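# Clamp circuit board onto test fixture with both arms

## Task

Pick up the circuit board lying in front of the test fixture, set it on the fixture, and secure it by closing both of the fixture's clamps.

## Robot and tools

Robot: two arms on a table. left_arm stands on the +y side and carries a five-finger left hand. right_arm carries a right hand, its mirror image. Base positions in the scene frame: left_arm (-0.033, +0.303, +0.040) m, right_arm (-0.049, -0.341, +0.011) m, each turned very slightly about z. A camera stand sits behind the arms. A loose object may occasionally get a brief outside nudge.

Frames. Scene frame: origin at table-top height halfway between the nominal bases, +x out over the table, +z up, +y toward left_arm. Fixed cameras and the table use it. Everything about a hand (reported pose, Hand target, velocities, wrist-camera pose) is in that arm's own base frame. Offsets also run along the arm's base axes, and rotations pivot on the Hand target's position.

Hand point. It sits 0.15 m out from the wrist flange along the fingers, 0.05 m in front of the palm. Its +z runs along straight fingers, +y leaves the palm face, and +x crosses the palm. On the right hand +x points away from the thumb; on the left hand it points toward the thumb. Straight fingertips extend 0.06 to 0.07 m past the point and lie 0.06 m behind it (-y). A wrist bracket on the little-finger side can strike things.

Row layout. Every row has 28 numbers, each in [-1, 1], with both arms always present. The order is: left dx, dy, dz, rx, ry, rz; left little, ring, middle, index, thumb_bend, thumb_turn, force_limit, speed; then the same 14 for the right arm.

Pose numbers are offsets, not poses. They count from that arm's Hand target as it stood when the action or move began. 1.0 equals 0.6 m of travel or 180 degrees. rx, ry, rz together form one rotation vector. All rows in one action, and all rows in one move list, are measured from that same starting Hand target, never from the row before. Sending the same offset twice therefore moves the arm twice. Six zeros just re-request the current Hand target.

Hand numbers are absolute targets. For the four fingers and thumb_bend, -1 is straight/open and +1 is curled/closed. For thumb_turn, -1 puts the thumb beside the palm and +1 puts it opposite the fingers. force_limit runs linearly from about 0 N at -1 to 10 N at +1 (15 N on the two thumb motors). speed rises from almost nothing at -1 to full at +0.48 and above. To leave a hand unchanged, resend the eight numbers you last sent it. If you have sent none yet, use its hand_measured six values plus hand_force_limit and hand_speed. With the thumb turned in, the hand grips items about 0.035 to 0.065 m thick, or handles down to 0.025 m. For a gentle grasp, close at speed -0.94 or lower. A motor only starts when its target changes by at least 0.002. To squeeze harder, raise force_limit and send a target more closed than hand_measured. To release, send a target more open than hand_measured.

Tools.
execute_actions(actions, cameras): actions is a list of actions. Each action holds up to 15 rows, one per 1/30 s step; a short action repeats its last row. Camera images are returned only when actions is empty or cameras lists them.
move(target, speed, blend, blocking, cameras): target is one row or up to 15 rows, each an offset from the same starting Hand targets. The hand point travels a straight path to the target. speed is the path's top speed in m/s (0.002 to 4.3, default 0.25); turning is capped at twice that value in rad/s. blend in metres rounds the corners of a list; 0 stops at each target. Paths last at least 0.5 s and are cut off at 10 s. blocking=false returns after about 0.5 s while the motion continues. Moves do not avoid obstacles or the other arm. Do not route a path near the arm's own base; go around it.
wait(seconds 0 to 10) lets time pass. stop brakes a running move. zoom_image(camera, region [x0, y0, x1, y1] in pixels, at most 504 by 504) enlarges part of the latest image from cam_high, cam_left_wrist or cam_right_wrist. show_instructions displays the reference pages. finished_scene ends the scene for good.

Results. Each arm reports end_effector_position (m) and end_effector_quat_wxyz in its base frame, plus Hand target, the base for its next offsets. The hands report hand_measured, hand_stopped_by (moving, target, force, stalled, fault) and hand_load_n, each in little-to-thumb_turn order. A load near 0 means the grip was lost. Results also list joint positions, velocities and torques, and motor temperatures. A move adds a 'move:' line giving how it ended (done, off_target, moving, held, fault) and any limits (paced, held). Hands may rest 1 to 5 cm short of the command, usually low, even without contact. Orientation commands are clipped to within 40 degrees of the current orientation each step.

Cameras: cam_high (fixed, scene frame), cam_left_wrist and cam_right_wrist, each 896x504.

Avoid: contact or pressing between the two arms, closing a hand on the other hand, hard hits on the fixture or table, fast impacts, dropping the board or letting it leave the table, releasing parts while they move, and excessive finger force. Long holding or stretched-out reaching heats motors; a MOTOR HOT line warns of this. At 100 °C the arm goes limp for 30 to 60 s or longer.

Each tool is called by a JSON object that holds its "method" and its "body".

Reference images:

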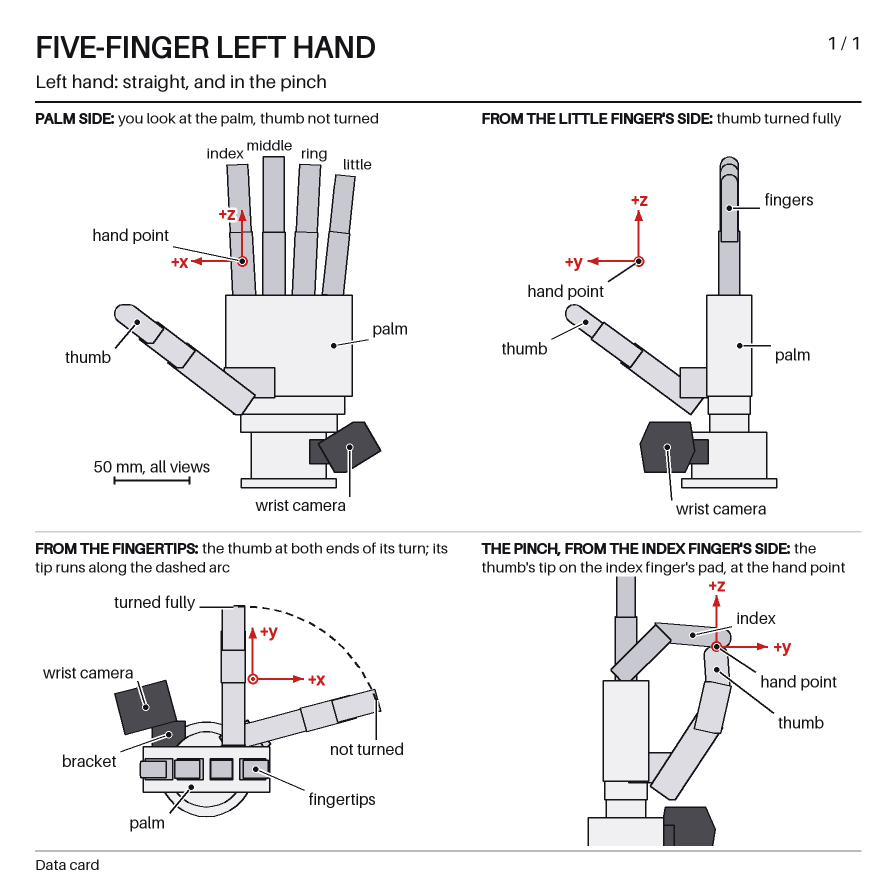

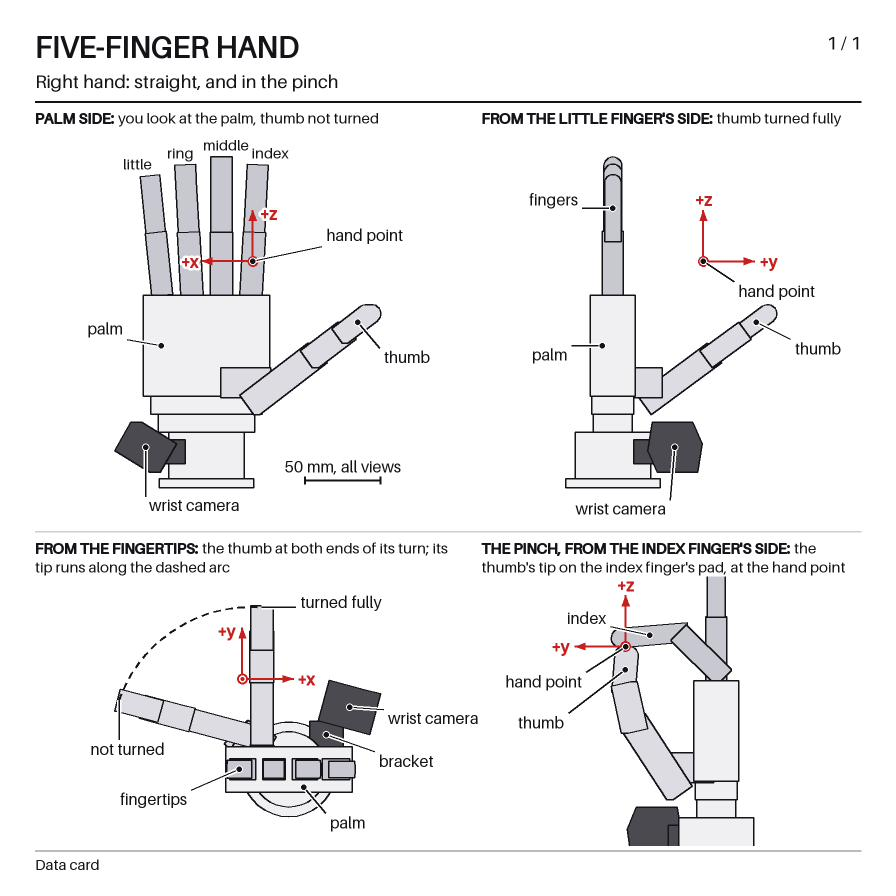

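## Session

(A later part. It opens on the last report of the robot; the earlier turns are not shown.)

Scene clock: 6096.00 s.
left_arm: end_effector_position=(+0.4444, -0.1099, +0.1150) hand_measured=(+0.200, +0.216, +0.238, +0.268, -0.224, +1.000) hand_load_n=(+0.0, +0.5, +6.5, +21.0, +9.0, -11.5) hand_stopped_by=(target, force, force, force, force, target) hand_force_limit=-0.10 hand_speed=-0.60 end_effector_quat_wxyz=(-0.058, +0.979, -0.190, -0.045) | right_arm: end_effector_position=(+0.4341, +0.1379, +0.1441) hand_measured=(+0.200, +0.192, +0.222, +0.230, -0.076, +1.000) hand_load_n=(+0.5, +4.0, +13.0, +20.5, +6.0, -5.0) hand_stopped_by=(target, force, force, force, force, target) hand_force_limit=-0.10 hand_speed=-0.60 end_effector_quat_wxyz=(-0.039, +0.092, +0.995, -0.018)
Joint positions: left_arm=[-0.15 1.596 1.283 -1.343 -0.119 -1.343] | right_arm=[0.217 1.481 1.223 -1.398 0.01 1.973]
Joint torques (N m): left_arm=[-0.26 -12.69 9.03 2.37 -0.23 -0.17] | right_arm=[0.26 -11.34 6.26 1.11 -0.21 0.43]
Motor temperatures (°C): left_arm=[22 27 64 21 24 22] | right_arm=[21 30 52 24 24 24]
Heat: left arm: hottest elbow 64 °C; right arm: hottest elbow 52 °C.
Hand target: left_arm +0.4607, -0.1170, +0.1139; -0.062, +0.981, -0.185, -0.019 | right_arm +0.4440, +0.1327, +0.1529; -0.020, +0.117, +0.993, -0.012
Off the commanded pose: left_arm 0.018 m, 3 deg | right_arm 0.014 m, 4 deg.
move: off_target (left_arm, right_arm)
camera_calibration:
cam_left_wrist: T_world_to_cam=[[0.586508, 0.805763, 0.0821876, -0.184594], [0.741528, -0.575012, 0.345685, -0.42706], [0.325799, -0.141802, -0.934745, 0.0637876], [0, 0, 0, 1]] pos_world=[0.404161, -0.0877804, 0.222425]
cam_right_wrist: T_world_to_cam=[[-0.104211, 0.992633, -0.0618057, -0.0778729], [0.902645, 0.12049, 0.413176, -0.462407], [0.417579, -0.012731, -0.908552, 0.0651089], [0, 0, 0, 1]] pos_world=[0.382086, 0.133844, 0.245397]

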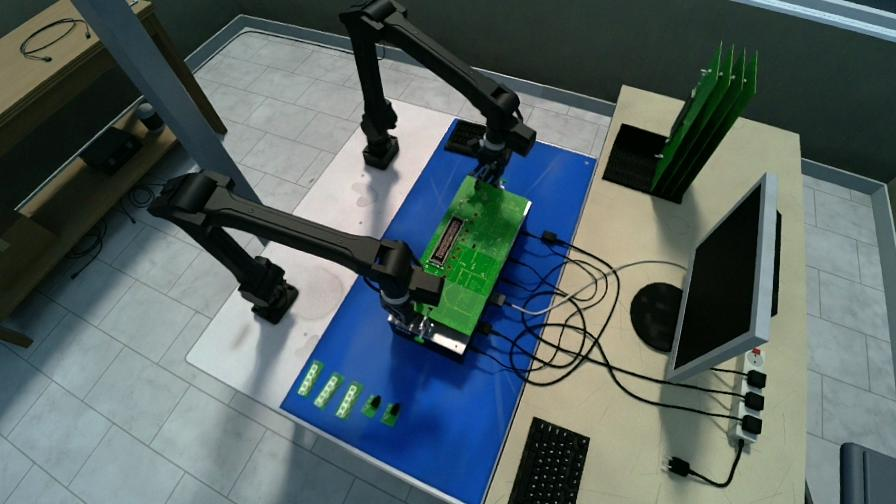

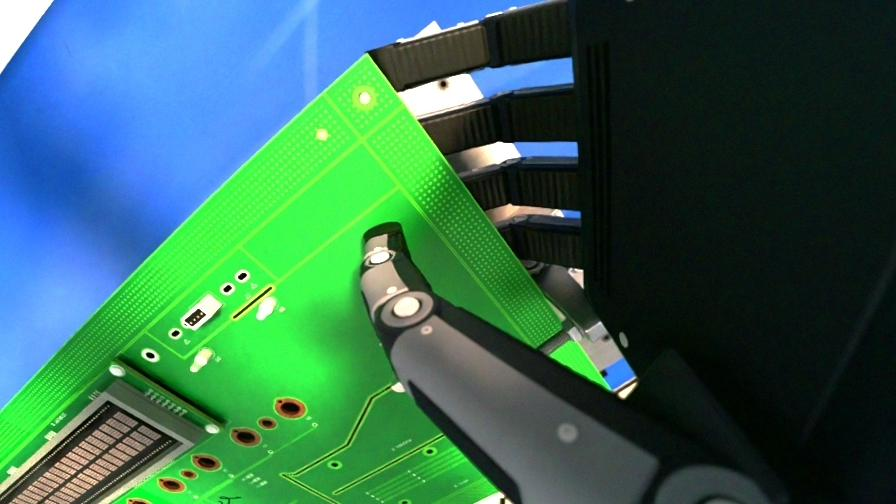

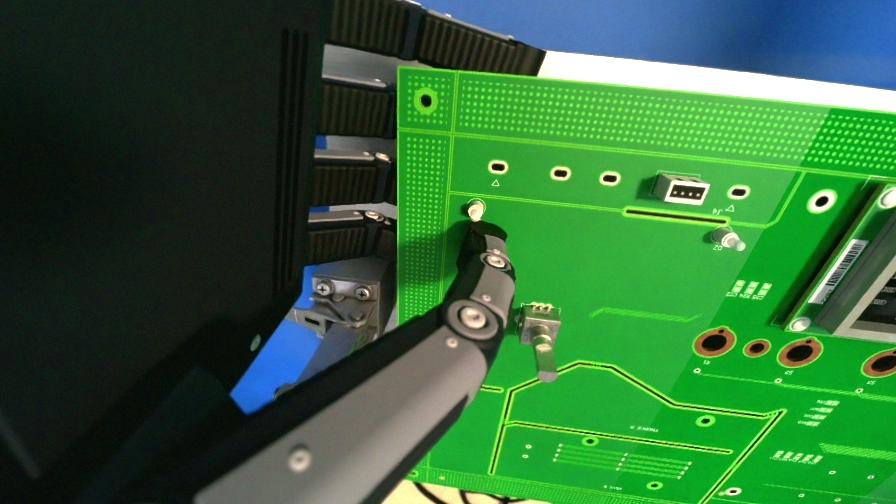

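{"method": "move", "body": {"target": [-0.0237,-0.0145,-0.018,0,0,0,0.2,0.62,0.62,0.62,0.35,1,-0.1,-0.6,-0.03,-0.0145,-0.0148,0,0,0,0.2,0.6,0.6,0.6,0.35,1,-0.1,-0.6], "speed": 0.04, "cameras": ["cam_high", "cam_right_wrist"]}}

{"method": "zoom_image", "body": {"camera": "cam_high", "region": [500, 190, 540, 230]}}

{"method": "zoom_image", "body": {"camera": "cam_high", "region": [430, 310, 490, 360]}}

{"method": "zoom_image", "body": {"camera": "cam_right_wrist", "region": [290, 50, 490, 360]}}

Scene clock: 6109.83 s.
left_arm: end_effector_position=(+0.4376, -0.1194, +0.0958) hand_measured=(+0.200, +0.216, +0.238, +0.268, -0.224, +1.000) hand_load_n=(+0.0, +3.5, +8.0, +20.5, +9.0, -12.5) hand_stopped_by=(target, force, force, force, force, target) hand_force_limit=-0.10 hand_speed=-0.60 end_effector_quat_wxyz=(-0.060, +0.978, -0.196, -0.037) | right_arm: end_effector_position=(+0.4206, +0.1289, +0.1337) hand_measured=(+0.200, +0.192, +0.222, +0.230, -0.076, +1.000) hand_load_n=(+0.0, +0.5, +17.5, +19.5, +6.0, -5.0) hand_stopped_by=(target, force, force, force, force, target) hand_force_limit=-0.10 hand_speed=-0.60 end_effector_quat_wxyz=(-0.037, +0.100, +0.994, -0.016)
Joint positions: left_arm=[-0.174 1.591 1.225 -1.276 -0.121 -1.353] | right_arm=[0.204 1.446 1.156 -1.362 0.009 1.976]
Joint torques (N m): left_arm=[-0.26 -13.74 9.11 0.79 -0.14 -0.31] | right_arm=[0.38 -11.34 5.98 0.8 -0.12 0.31]
Motor temperatures (°C): left_arm=[22 26 61 21 23 22] | right_arm=[21 29 52 24 23 24]
Heat: left arm: hottest elbow 61 °C; right arm: hottest elbow 52 °C.
Hand target: left_arm +0.4466, -0.1257, +0.1032; -0.062, +0.981, -0.185, -0.019 | right_arm +0.4261, +0.1239, +0.1441; -0.020, +0.118, +0.993, -0.012
Off the commanded pose: left_arm 0.013 m, 2 deg | right_arm 0.013 m, 3 deg.
move: off_target (left_arm, right_arm)
camera_calibration:
cam_right_wrist: T_world_to_cam=[[-0.0871755, 0.994359, -0.0604155, -0.0786471], [0.902771, 0.104496, 0.417235, -0.443391], [0.421195, -0.0181687, -0.906788, 0.0601613], [0, 0, 0, 1]] pos_world=[0.368085, 0.125629, 0.234801]
Images, in order (width x height): cam_high 896x504, cam_right_wrist 896x504.

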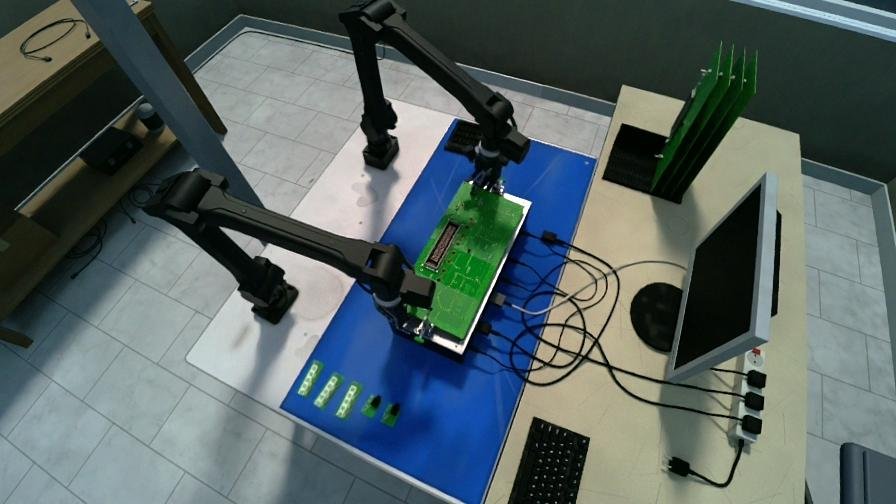

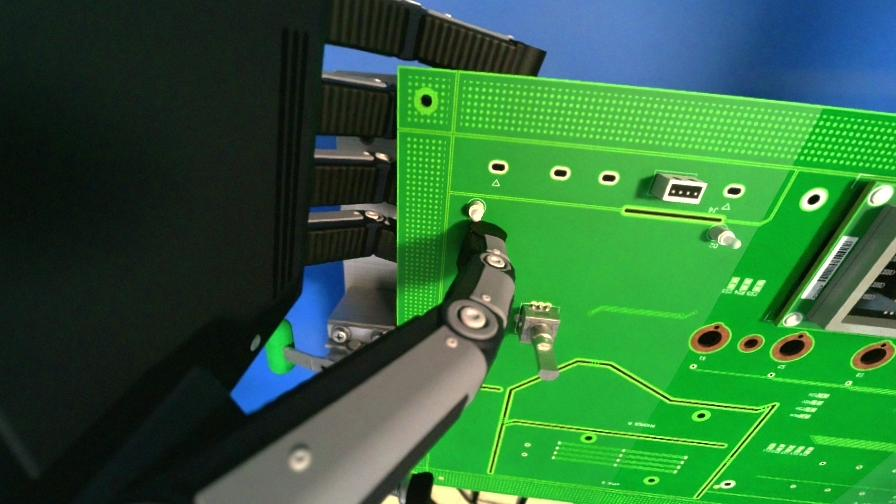

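Scaled by 12.600.

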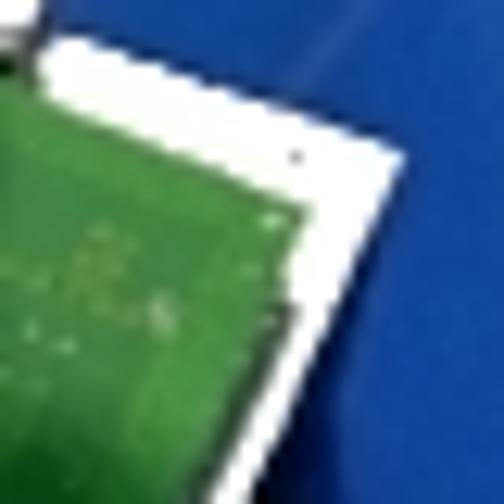

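Scaled by 8.400.

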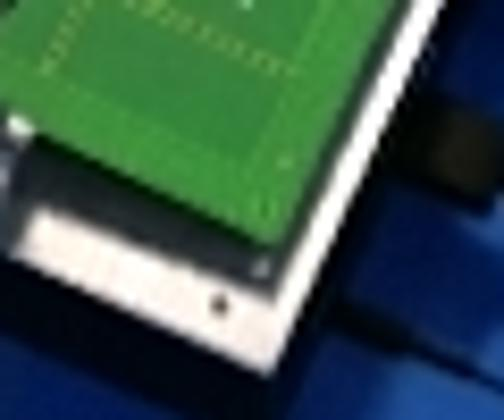

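Scaled by 1.626.

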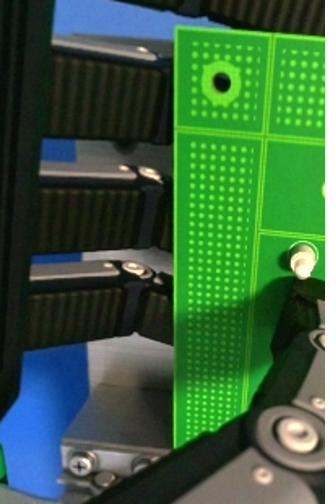

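{"method": "move", "body": {"target": [0.0428,0.0137,0.0235,0,0,0,0.2,0.62,0.62,0.62,0.35,1,-0.1,-0.6,0.0463,0.0135,0.031,0,0,0,0.2,0.6,0.6,0.6,0.35,1,-0.1,-0.6], "speed": 0.04, "cameras": ["cam_high", "cam_right_wrist"]}}

{"method": "zoom_image", "body": {"camera": "cam_high", "region": [500, 190, 540, 230]}}

{"method": "zoom_image", "body": {"camera": "cam_high", "region": [430, 310, 490, 360]}}

{"method": "zoom_image", "body": {"camera": "cam_right_wrist", "region": [290, 50, 490, 360]}}

Scene clock: 6139.10 s.
left_arm: end_effector_position=(+0.4391, -0.1192, +0.0989) hand_measured=(+0.200, +0.216, +0.238, +0.268, -0.224, +1.000) hand_load_n=(+0.0, +2.5, +7.0, +22.0, +9.0, -11.5) hand_stopped_by=(target, force, force, force, force, target) hand_force_limit=-0.10 hand_speed=-0.60 end_effector_quat_wxyz=(-0.059, +0.977, -0.196, -0.050) | right_arm: end_effector_position=(+0.4258, +0.1303, +0.1339) hand_measured=(+0.200, +0.192, +0.222, +0.230, -0.076, +1.000) hand_load_n=(+0.0, +3.0, +15.5, +19.0, +6.0, -5.5) hand_stopped_by=(target, force, force, force, force, target) hand_force_limit=-0.10 hand_speed=-0.60 end_effector_quat_wxyz=(-0.053, +0.097, +0.994, -0.021)
Joint positions: left_arm=[-0.173 1.61 1.256 -1.314 -0.121 -1.353] | right_arm=[0.204 1.481 1.197 -1.4 0.009 1.97]
Joint torques (N m): left_arm=[2.02 -12.16 14.23 0.39 -0.22 -0.06] | right_arm=[0.85 -10.23 10.95 0.17 -0.17 0.4]
Motor temperatures (°C): left_arm=[22 26 62 21 23 22] | right_arm=[21 30 52 24 23 24]
Heat: left arm: hottest elbow 62 °C; right arm: hottest elbow 52 °C.
Hand target: left_arm +0.4722, -0.1175, +0.1172; -0.062, +0.981, -0.185, -0.019 | right_arm +0.4537, +0.1320, +0.1625; -0.020, +0.117, +0.993, -0.012
Off the commanded pose: left_arm 0.038 m, 4 deg | right_arm 0.040 m, 5 deg.
move: off_target (left_arm, right_arm)
camera_calibration:
cam_right_wrist: T_world_to_cam=[[-0.0951597, 0.993436, -0.0634732, -0.0755538], [0.914807, 0.112414, 0.387933, -0.450451], [0.392522, -0.0211502, -0.9195, 0.0724559], [0, 0, 0, 1]] pos_world=[0.376446, 0.127227, 0.236572]
Images, in order (width x height): cam_high 896x504, cam_right_wrist 896x504.

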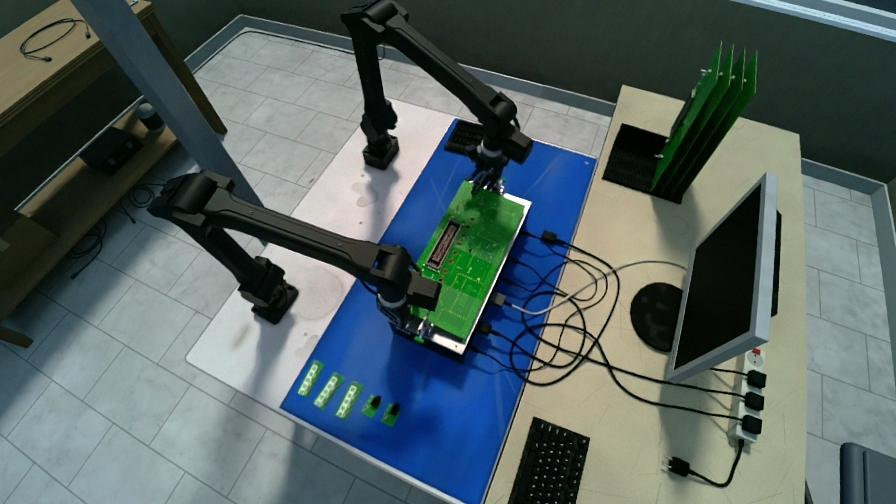

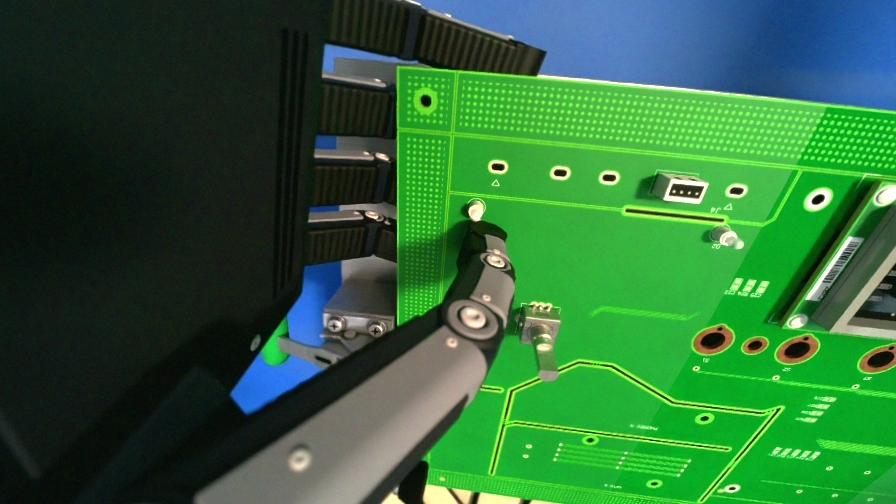

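Scaled by 12.600.

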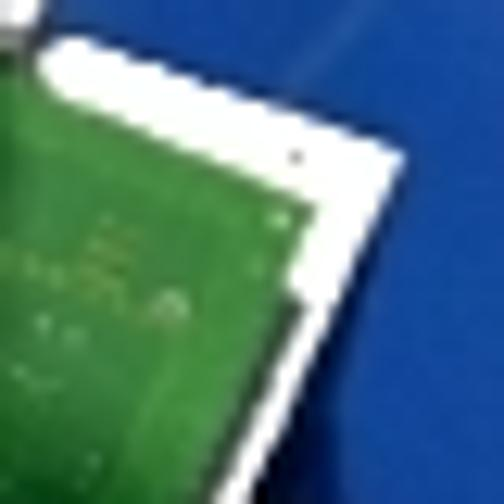

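Scaled by 8.400.

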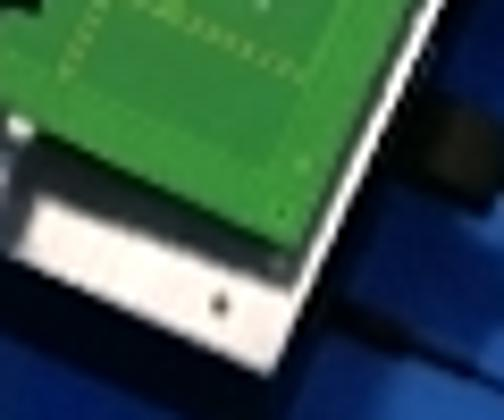

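Scaled by 1.626.

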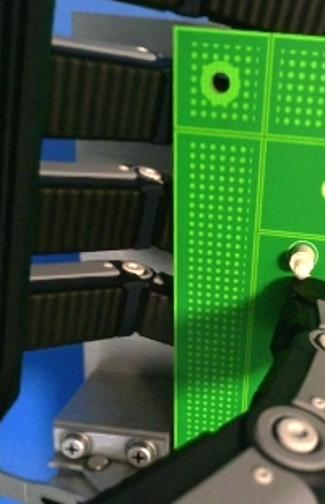

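{"method": "move", "body": {"target": [0.013,0.006,0.007,0,0,0,0.2,0.62,0.62,0.62,0.35,1,-0.1,-0.6,0.002,0.004,0.005,0,0,0,0.2,0.6,0.6,0.6,0.35,1,-0.1,-0.6], "speed": 0.04, "cameras": ["cam_high"]}}

{"method": "zoom_image", "body": {"camera": "cam_high", "region": [500, 190, 540, 230]}}

{"method": "zoom_image", "body": {"camera": "cam_high", "region": [430, 310, 490, 360]}}

Scene clock: 6150.60 s.
left_arm: end_effector_position=(+0.4406, -0.1175, +0.1004) hand_measured=(+0.200, +0.216, +0.238, +0.268, -0.224, +1.000) hand_load_n=(+0.0, +4.0, +7.5, +20.5, +9.0, -12.0) hand_stopped_by=(target, force, force, force, force, target) hand_force_limit=-0.10 hand_speed=-0.60 end_effector_quat_wxyz=(-0.058, +0.978, -0.194, -0.058) | right_arm: end_effector_position=(+0.4263, +0.1305, +0.1353) hand_measured=(+0.200, +0.192, +0.222, +0.230, -0.076, +1.000) hand_load_n=(+0.0, +2.5, +15.5, +20.5, +6.0, -5.0) hand_stopped_by=(target, force, force, force, force, target) hand_force_limit=-0.10 hand_speed=-0.60 end_effector_quat_wxyz=(-0.055, +0.097, +0.993, -0.022)
Joint positions: left_arm=[-0.168 1.621 1.274 -1.336 -0.119 -1.353] | right_arm=[0.204 1.486 1.206 -1.41 0.009 1.97]
Joint torques (N m): left_arm=[2.43 -12.4 15.02 0.72 -0.32 0.04] | right_arm=[1.26 -10.46 11.08 0.23 -0.2 0.44]
Motor temperatures (°C): left_arm=[22 26 63 21 23 22] | right_arm=[21 29 55 24 23 24]
Heat: left arm: hottest elbow 63 °C; right arm: hottest elbow 55 °C.
Hand target: left_arm +0.4800, -0.1139, +0.1215; -0.062, +0.981, -0.185, -0.019 | right_arm +0.4549, +0.1344, +0.1656; -0.020, +0.117, +0.993, -0.012
Off the commanded pose: left_arm 0.045 m, 5 deg | right_arm 0.042 m, 5 deg.
move: off_target (left_arm, right_arm)
Images, in order (width x height): cam_high 896x504.

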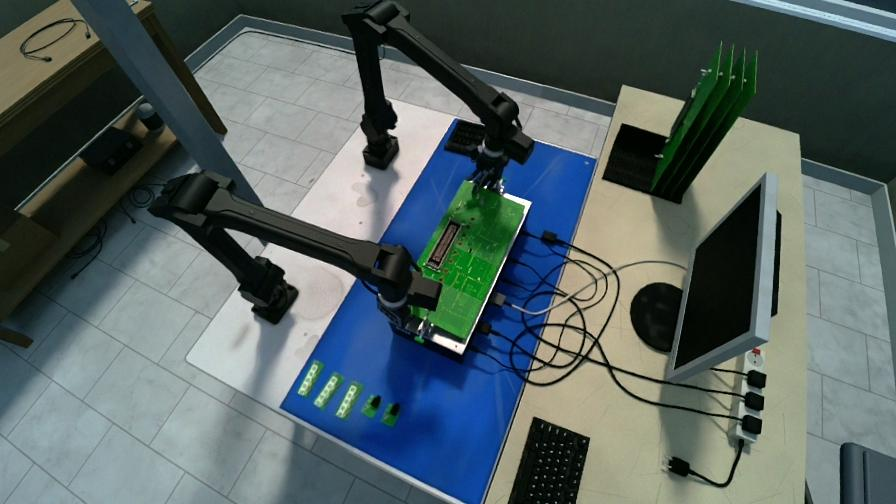

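Scaled by 12.600.

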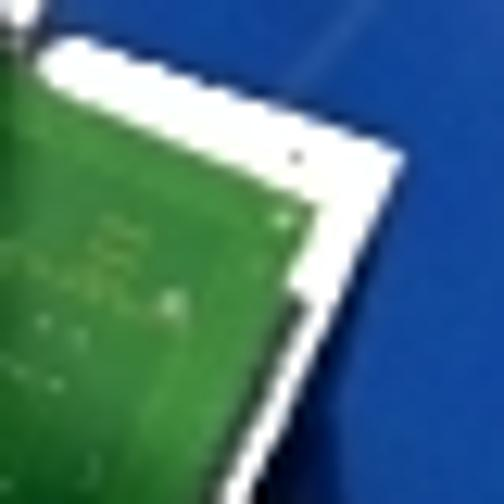

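Scaled by 8.400.

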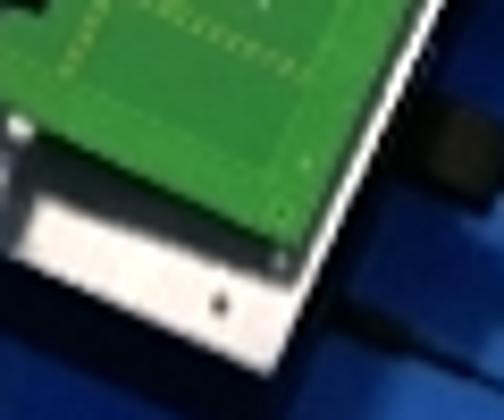

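{"method": "move", "body": {"target": [-0.0467,0,-0.051,0,0,0,0.2,0.62,0.62,0.62,0.35,1,-0.1,-0.6,-0.0315,0,-0.058,0,0,0,0.2,0.6,0.6,0.6,0.35,1,-0.1,-0.6], "speed": 0.04, "cameras": ["all"]}}

{"method": "zoom_image", "body": {"camera": "cam_high", "region": [500, 190, 540, 230]}}

{"method": "zoom_image", "body": {"camera": "cam_high", "region": [430, 310, 490, 360]}}

{"method": "zoom_image", "body": {"camera": "cam_right_wrist", "region": [290, 50, 490, 360]}}

Scene clock: 6162.67 s.
left_arm: end_effector_position=(+0.4375, -0.1168, +0.0922) hand_measured=(+0.200, +0.216, +0.238, +0.268, -0.224, +1.000) hand_load_n=(+0.0, +3.0, +7.5, +20.0, +9.5, -10.0) hand_stopped_by=(target, force, force, force, force, target) hand_force_limit=-0.10 hand_speed=-0.60 end_effector_quat_wxyz=(-0.059, +0.979, -0.193, -0.039) | right_arm: end_effector_position=(+0.4295, +0.1321, +0.1269) hand_measured=(+0.200, +0.192, +0.222, +0.230, -0.076, +1.000) hand_load_n=(+0.0, +4.5, +14.5, +18.0, +6.5, -5.5) hand_stopped_by=(target, force, force, force, force, target) hand_force_limit=-0.10 hand_speed=-0.60 end_effector_quat_wxyz=(-0.035, +0.095, +0.995, -0.016)
Joint positions: left_arm=[-0.168 1.596 1.22 -1.271 -0.12 -1.354] | right_arm=[0.206 1.473 1.166 -1.34 0.009 1.968]
Joint torques (N m): left_arm=[1.61 -12.63 8.51 2.09 -0.26 -0.04] | right_arm=[1.96 -10.58 5.76 1.21 -0.22 0.54]
Motor temperatures (°C): left_arm=[22 26 67 21 23 22] | right_arm=[21 29 57 24 23 24]
Heat: left arm: hottest elbow 67 °C; right arm: hottest elbow 57 °C.
Hand target: left_arm +0.4519, -0.1139, +0.0908; -0.062, +0.981, -0.185, -0.019 | right_arm +0.4361, +0.1344, +0.1309; -0.020, +0.117, +0.993, -0.012
Off the commanded pose: left_arm 0.015 m, 3 deg | right_arm 0.008 m, 3 deg.
move: off_target (left_arm, right_arm)
camera_calibration:
cam_left_wrist: T_world_to_cam=[[0.591519, 0.801473, 0.0880119, -0.176413], [0.733615, -0.580276, 0.353679, -0.416102], [0.334535, -0.144641, -0.931217, 0.0393299], [0, 0, 0, 1]] pos_world=[0.396453, -0.0943751, 0.199317]
cam_right_wrist: T_world_to_cam=[[-0.0979839, 0.993378, -0.0599881, -0.076743], [0.89954, 0.11419, 0.421649, -0.449317], [0.425707, -0.0126469, -0.904773, 0.047365], [0, 0, 0, 1]] pos_world=[0.376495, 0.128142, 0.227705]

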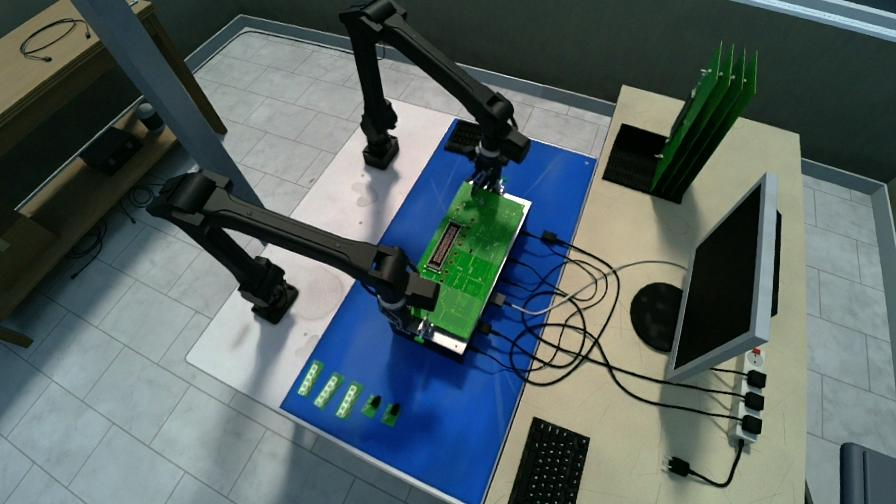

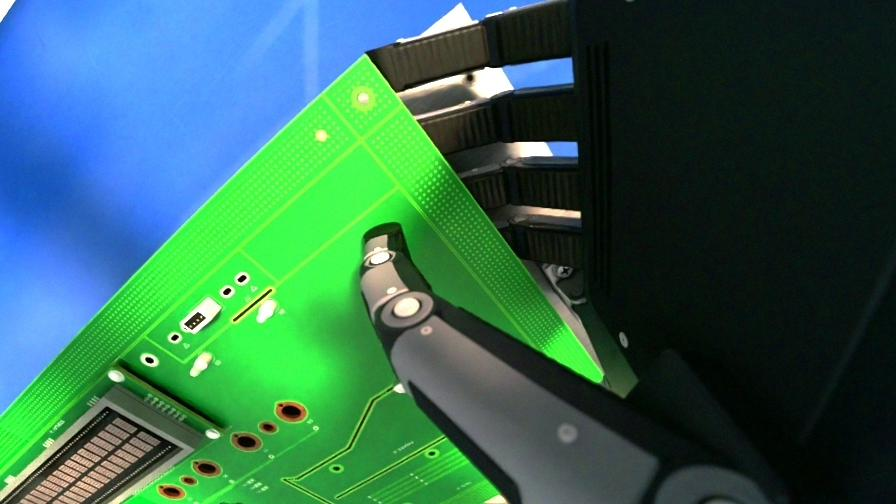

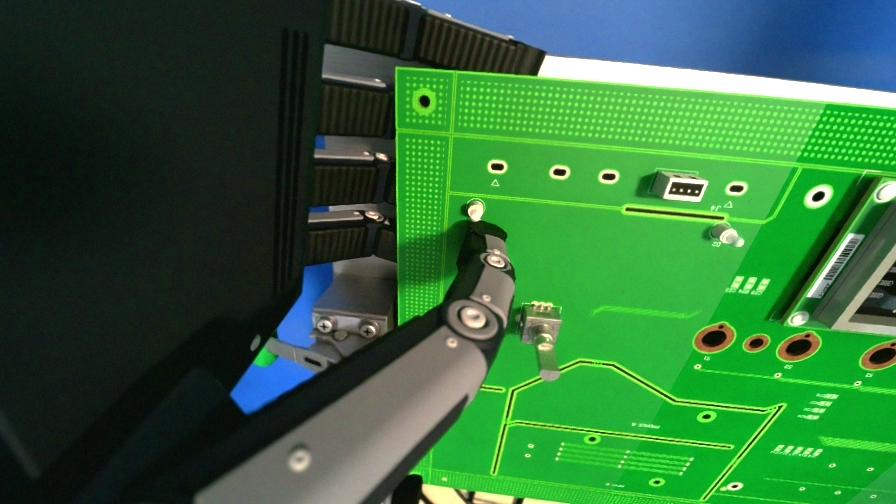

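Scaled by 12.600.

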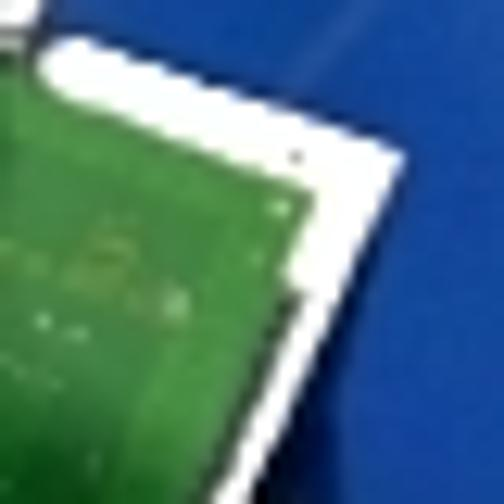

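Scaled by 8.400.

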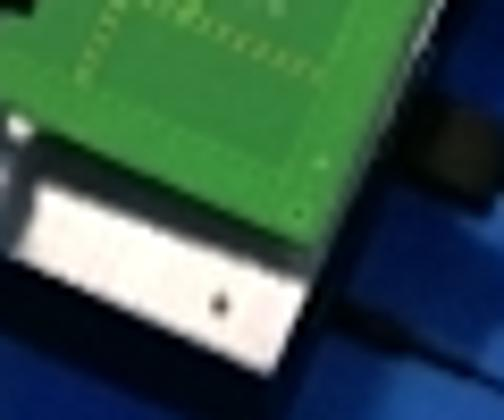

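Scaled by 1.626.

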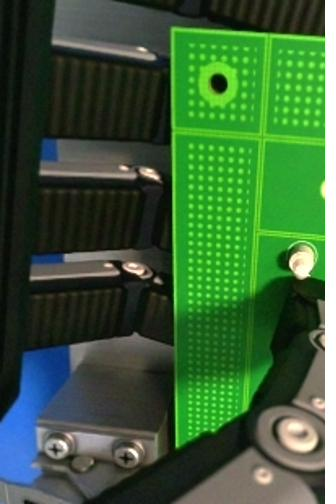

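{"method": "move", "body": {"target": [0.025,0.0,0.01,0,0,0.067,0.2,0.62,0.62,0.62,0.35,1,-0.1,-0.6,0,-0.003,0.005,0,0,0,0.2,0.6,0.6,0.6,0.35,1,-0.1,-0.6], "speed": 0.06, "cameras": ["cam_high", "cam_left_wrist"]}}

{"method": "zoom_image", "body": {"camera": "cam_high", "region": [470, 160, 540, 230]}}

{"method": "zoom_image", "body": {"camera": "cam_high", "region": [430, 310, 490, 360]}}

Scene clock: 6188.90 s.
left_arm: end_effector_position=(+0.4423, -0.1162, +0.0922) hand_measured=(+0.200, +0.216, +0.238, +0.268, -0.224, +1.000) hand_load_n=(+0.5, +6.5, +9.0, +17.5, +5.5, -13.0) hand_stopped_by=(target, force, force, force, force, target) hand_force_limit=-0.10 hand_speed=-0.60 end_effector_quat_wxyz=(-0.058, +0.989, -0.127, -0.043) | right_arm: end_effector_position=(+0.4299, +0.1317, +0.1269) hand_measured=(+0.200, +0.192, +0.222, +0.230, -0.076, +1.000) hand_load_n=(+0.0, +4.0, +15.0, +17.5, +6.5, -5.5) hand_stopped_by=(target, force, force, force, force, target) hand_force_limit=-0.10 hand_speed=-0.60 end_effector_quat_wxyz=(-0.035, +0.098, +0.994, -0.016)
Joint positions: left_arm=[-0.168 1.596 1.22 -1.286 -0.113 -1.487] | right_arm=[0.206 1.473 1.166 -1.34 0.01 1.974]
Joint torques (N m): left_arm=[1.55 -11.69 11.22 0.7 -0.07 -0.74] | right_arm=[1.55 -10.93 6.08 0.92 -0.23 0.46]
Motor temperatures (°C): left_arm=[22 26 63 21 23 22] | right_arm=[21 28 52 24 23 24]
Heat: left arm: hottest elbow 63 °C; right arm: hottest elbow 52 °C.
Hand target: left_arm +0.4670, -0.1139, +0.0968; -0.060, +0.995, -0.081, -0.025 | right_arm +0.4361, +0.1326, +0.1339; -0.020, +0.117, +0.993, -0.012
Off the commanded pose: left_arm 0.025 m, 6 deg | right_arm 0.009 m, 3 deg.
move: off_target (left_arm, right_arm)
camera_calibration:
cam_left_wrist: T_world_to_cam=[[0.480116, 0.872376, 0.0919189, -0.122588], [0.803483, -0.479393, 0.352984, -0.438294], [0.352, -0.0956177, -0.931103, 0.0356909], [0, 0, 0, 1]] pos_world=[0.398455, -0.0997599, 0.199211]
Images, in order (width x height): cam_high 896x504, cam_left_wrist 896x504.

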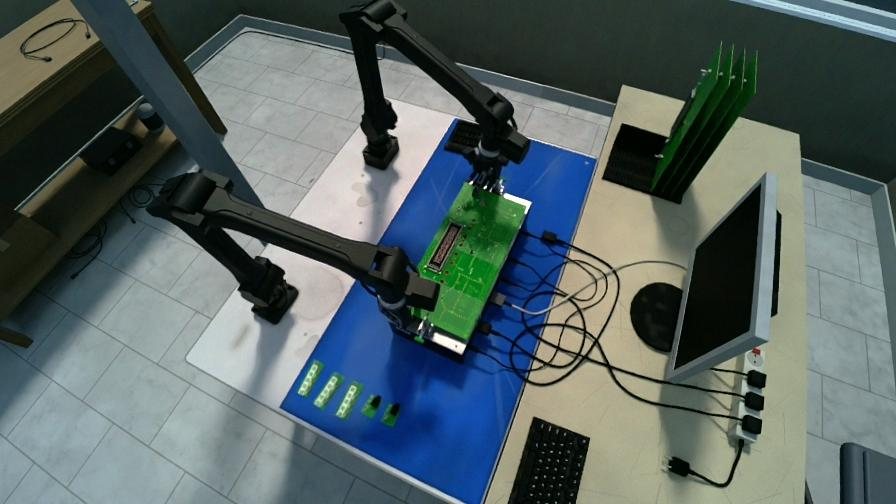

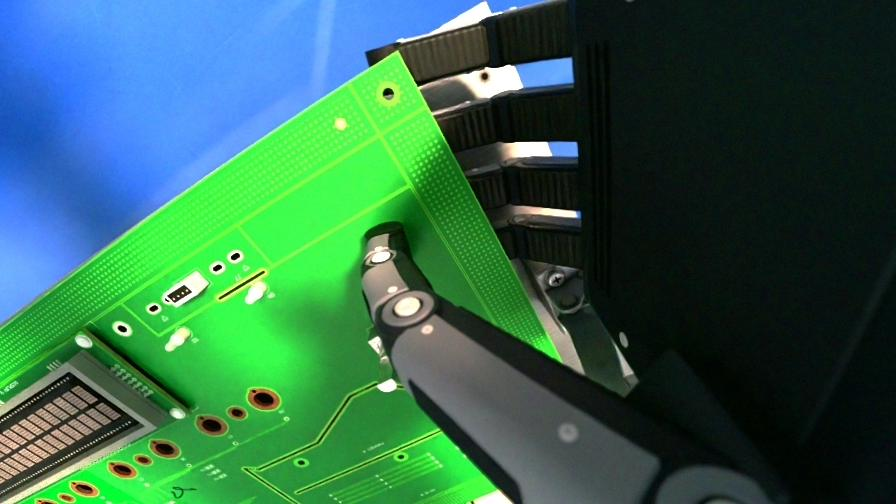

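Scaled by 7.200.

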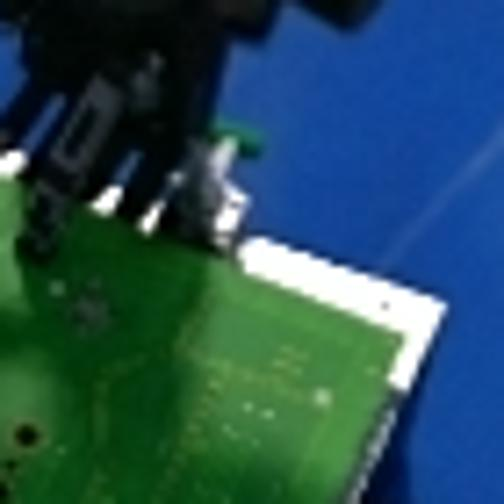

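Scaled by 8.400.

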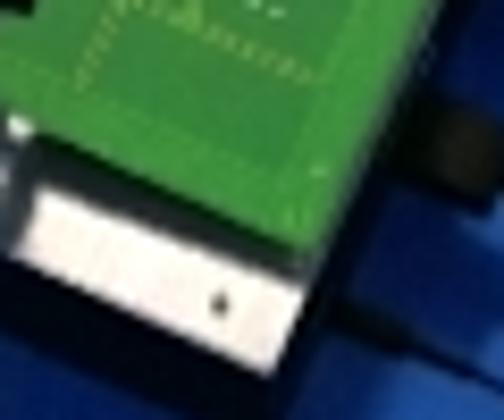

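{"method": "move", "body": {"target": [-0.026,0,-0.023,0,0,0,0.2,0.62,0.62,0.62,0.35,1,-0.1,-0.6,-0.0035,0,-0.02,0,0,0,0.2,0.6,0.6,0.6,0.35,1,-0.1,-0.6], "speed": 0.03, "cameras": ["cam_high", "cam_right_wrist"]}}

{"method": "zoom_image", "body": {"camera": "cam_high", "region": [500, 190, 540, 230]}}

{"method": "zoom_image", "body": {"camera": "cam_high", "region": [430, 310, 490, 360]}}

{"method": "zoom_image", "body": {"camera": "cam_right_wrist", "region": [290, 50, 490, 360]}}

Scene clock: 6198.10 s.
left_arm: end_effector_position=(+0.4409, -0.1162, +0.0883) hand_measured=(+0.200, +0.216, +0.238, +0.268, -0.224, +1.000) hand_load_n=(+0.0, +5.5, +8.5, +17.0, +5.5, -13.0) hand_stopped_by=(target, force, force, force, force, target) hand_force_limit=-0.10 hand_speed=-0.60 end_effector_quat_wxyz=(-0.057, +0.990, -0.122, -0.036) | right_arm: end_effector_position=(+0.4294, +0.1316, +0.1241) hand_measured=(+0.200, +0.192, +0.222, +0.230, -0.076, +1.000) hand_load_n=(+0.0, +3.0, +15.5, +16.5, +6.5, -5.0) hand_stopped_by=(target, force, force, force, force, target) hand_force_limit=-0.10 hand_speed=-0.60 end_effector_quat_wxyz=(-0.028, +0.098, +0.995, -0.014)
Joint positions: left_arm=[-0.168 1.586 1.197 -1.259 -0.11 -1.498] | right_arm=[0.206 1.464 1.147 -1.316 0.01 1.974]
Joint torques (N m): left_arm=[1.08 -12.34 7.72 1.42 -0.16 -0.71] | right_arm=[1.67 -9.64 5.38 1.26 -0.22 0.47]
Motor temperatures (°C): left_arm=[22 26 63 21 23 23] | right_arm=[21 28 51 24 23 24]
Heat: left arm: hottest elbow 63 °C; right arm: hottest elbow 51 °C.
Hand target: left_arm +0.4513, -0.1139, +0.0831; -0.060, +0.995, -0.081, -0.025 | right_arm +0.4339, +0.1326, +0.1217; -0.020, +0.117, +0.993, -0.012
Off the commanded pose: left_arm 0.012 m, 5 deg | right_arm 0.005 m, 2 deg.
move: off_target (left_arm)
camera_calibration:
cam_right_wrist: T_world_to_cam=[[-0.0906438, 0.994099, -0.0595941, -0.079653], [0.894048, 0.10759, 0.434859, -0.446303], [0.438704, -0.0138627, -0.898524, 0.0387155], [0, 0, 0, 1]] pos_world=[0.374812, 0.127737, 0.224119]
Images, in order (width x height): cam_high 896x504, cam_right_wrist 896x504.

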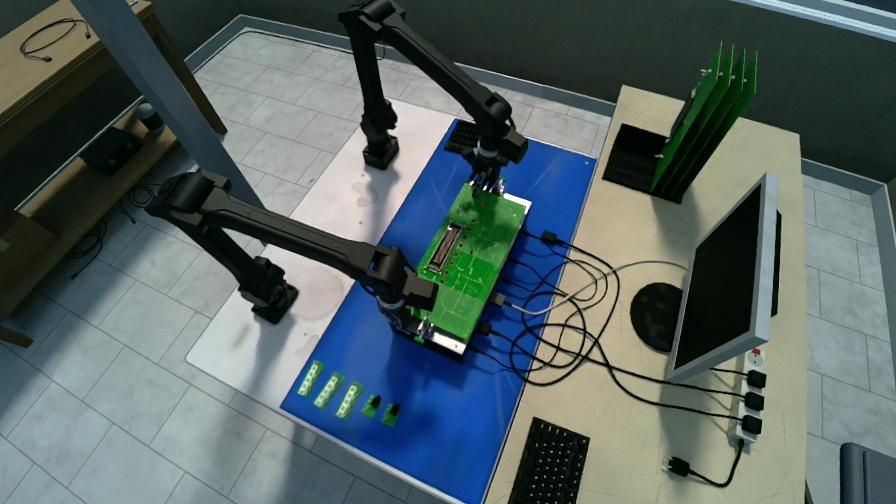

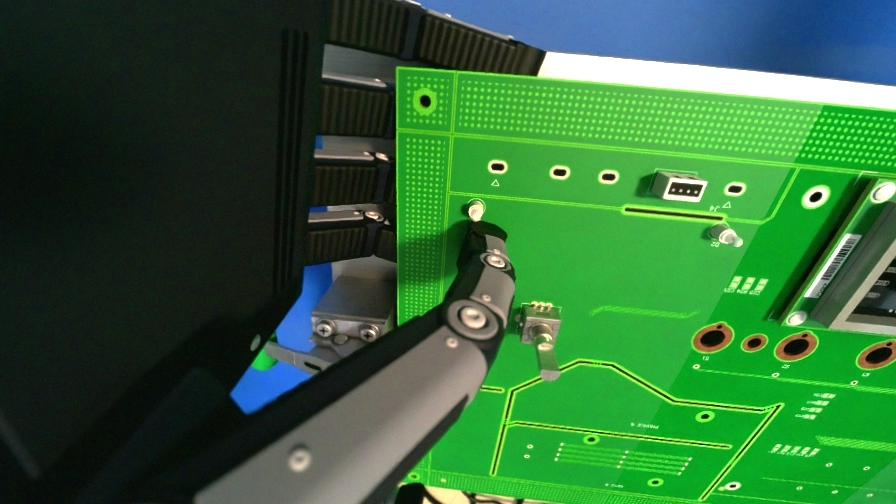

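Scaled by 12.600.

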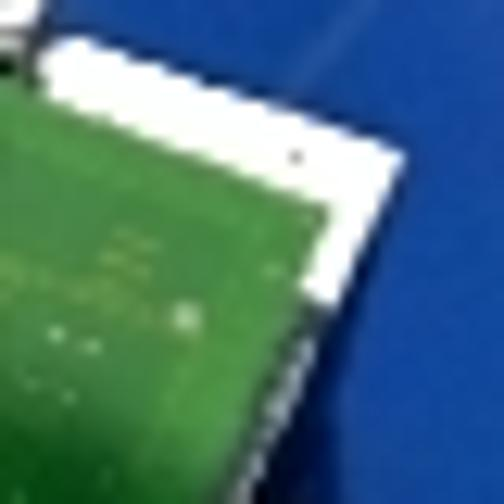

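Scaled by 8.400.

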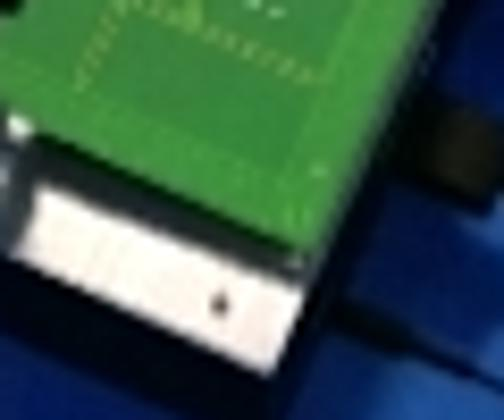

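Scaled by 1.626.

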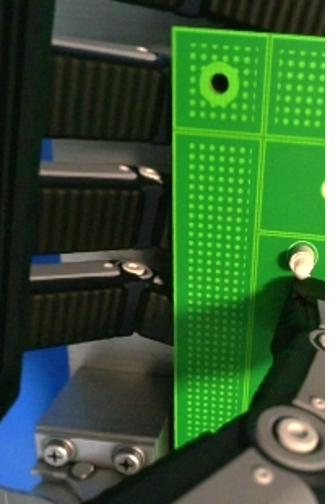

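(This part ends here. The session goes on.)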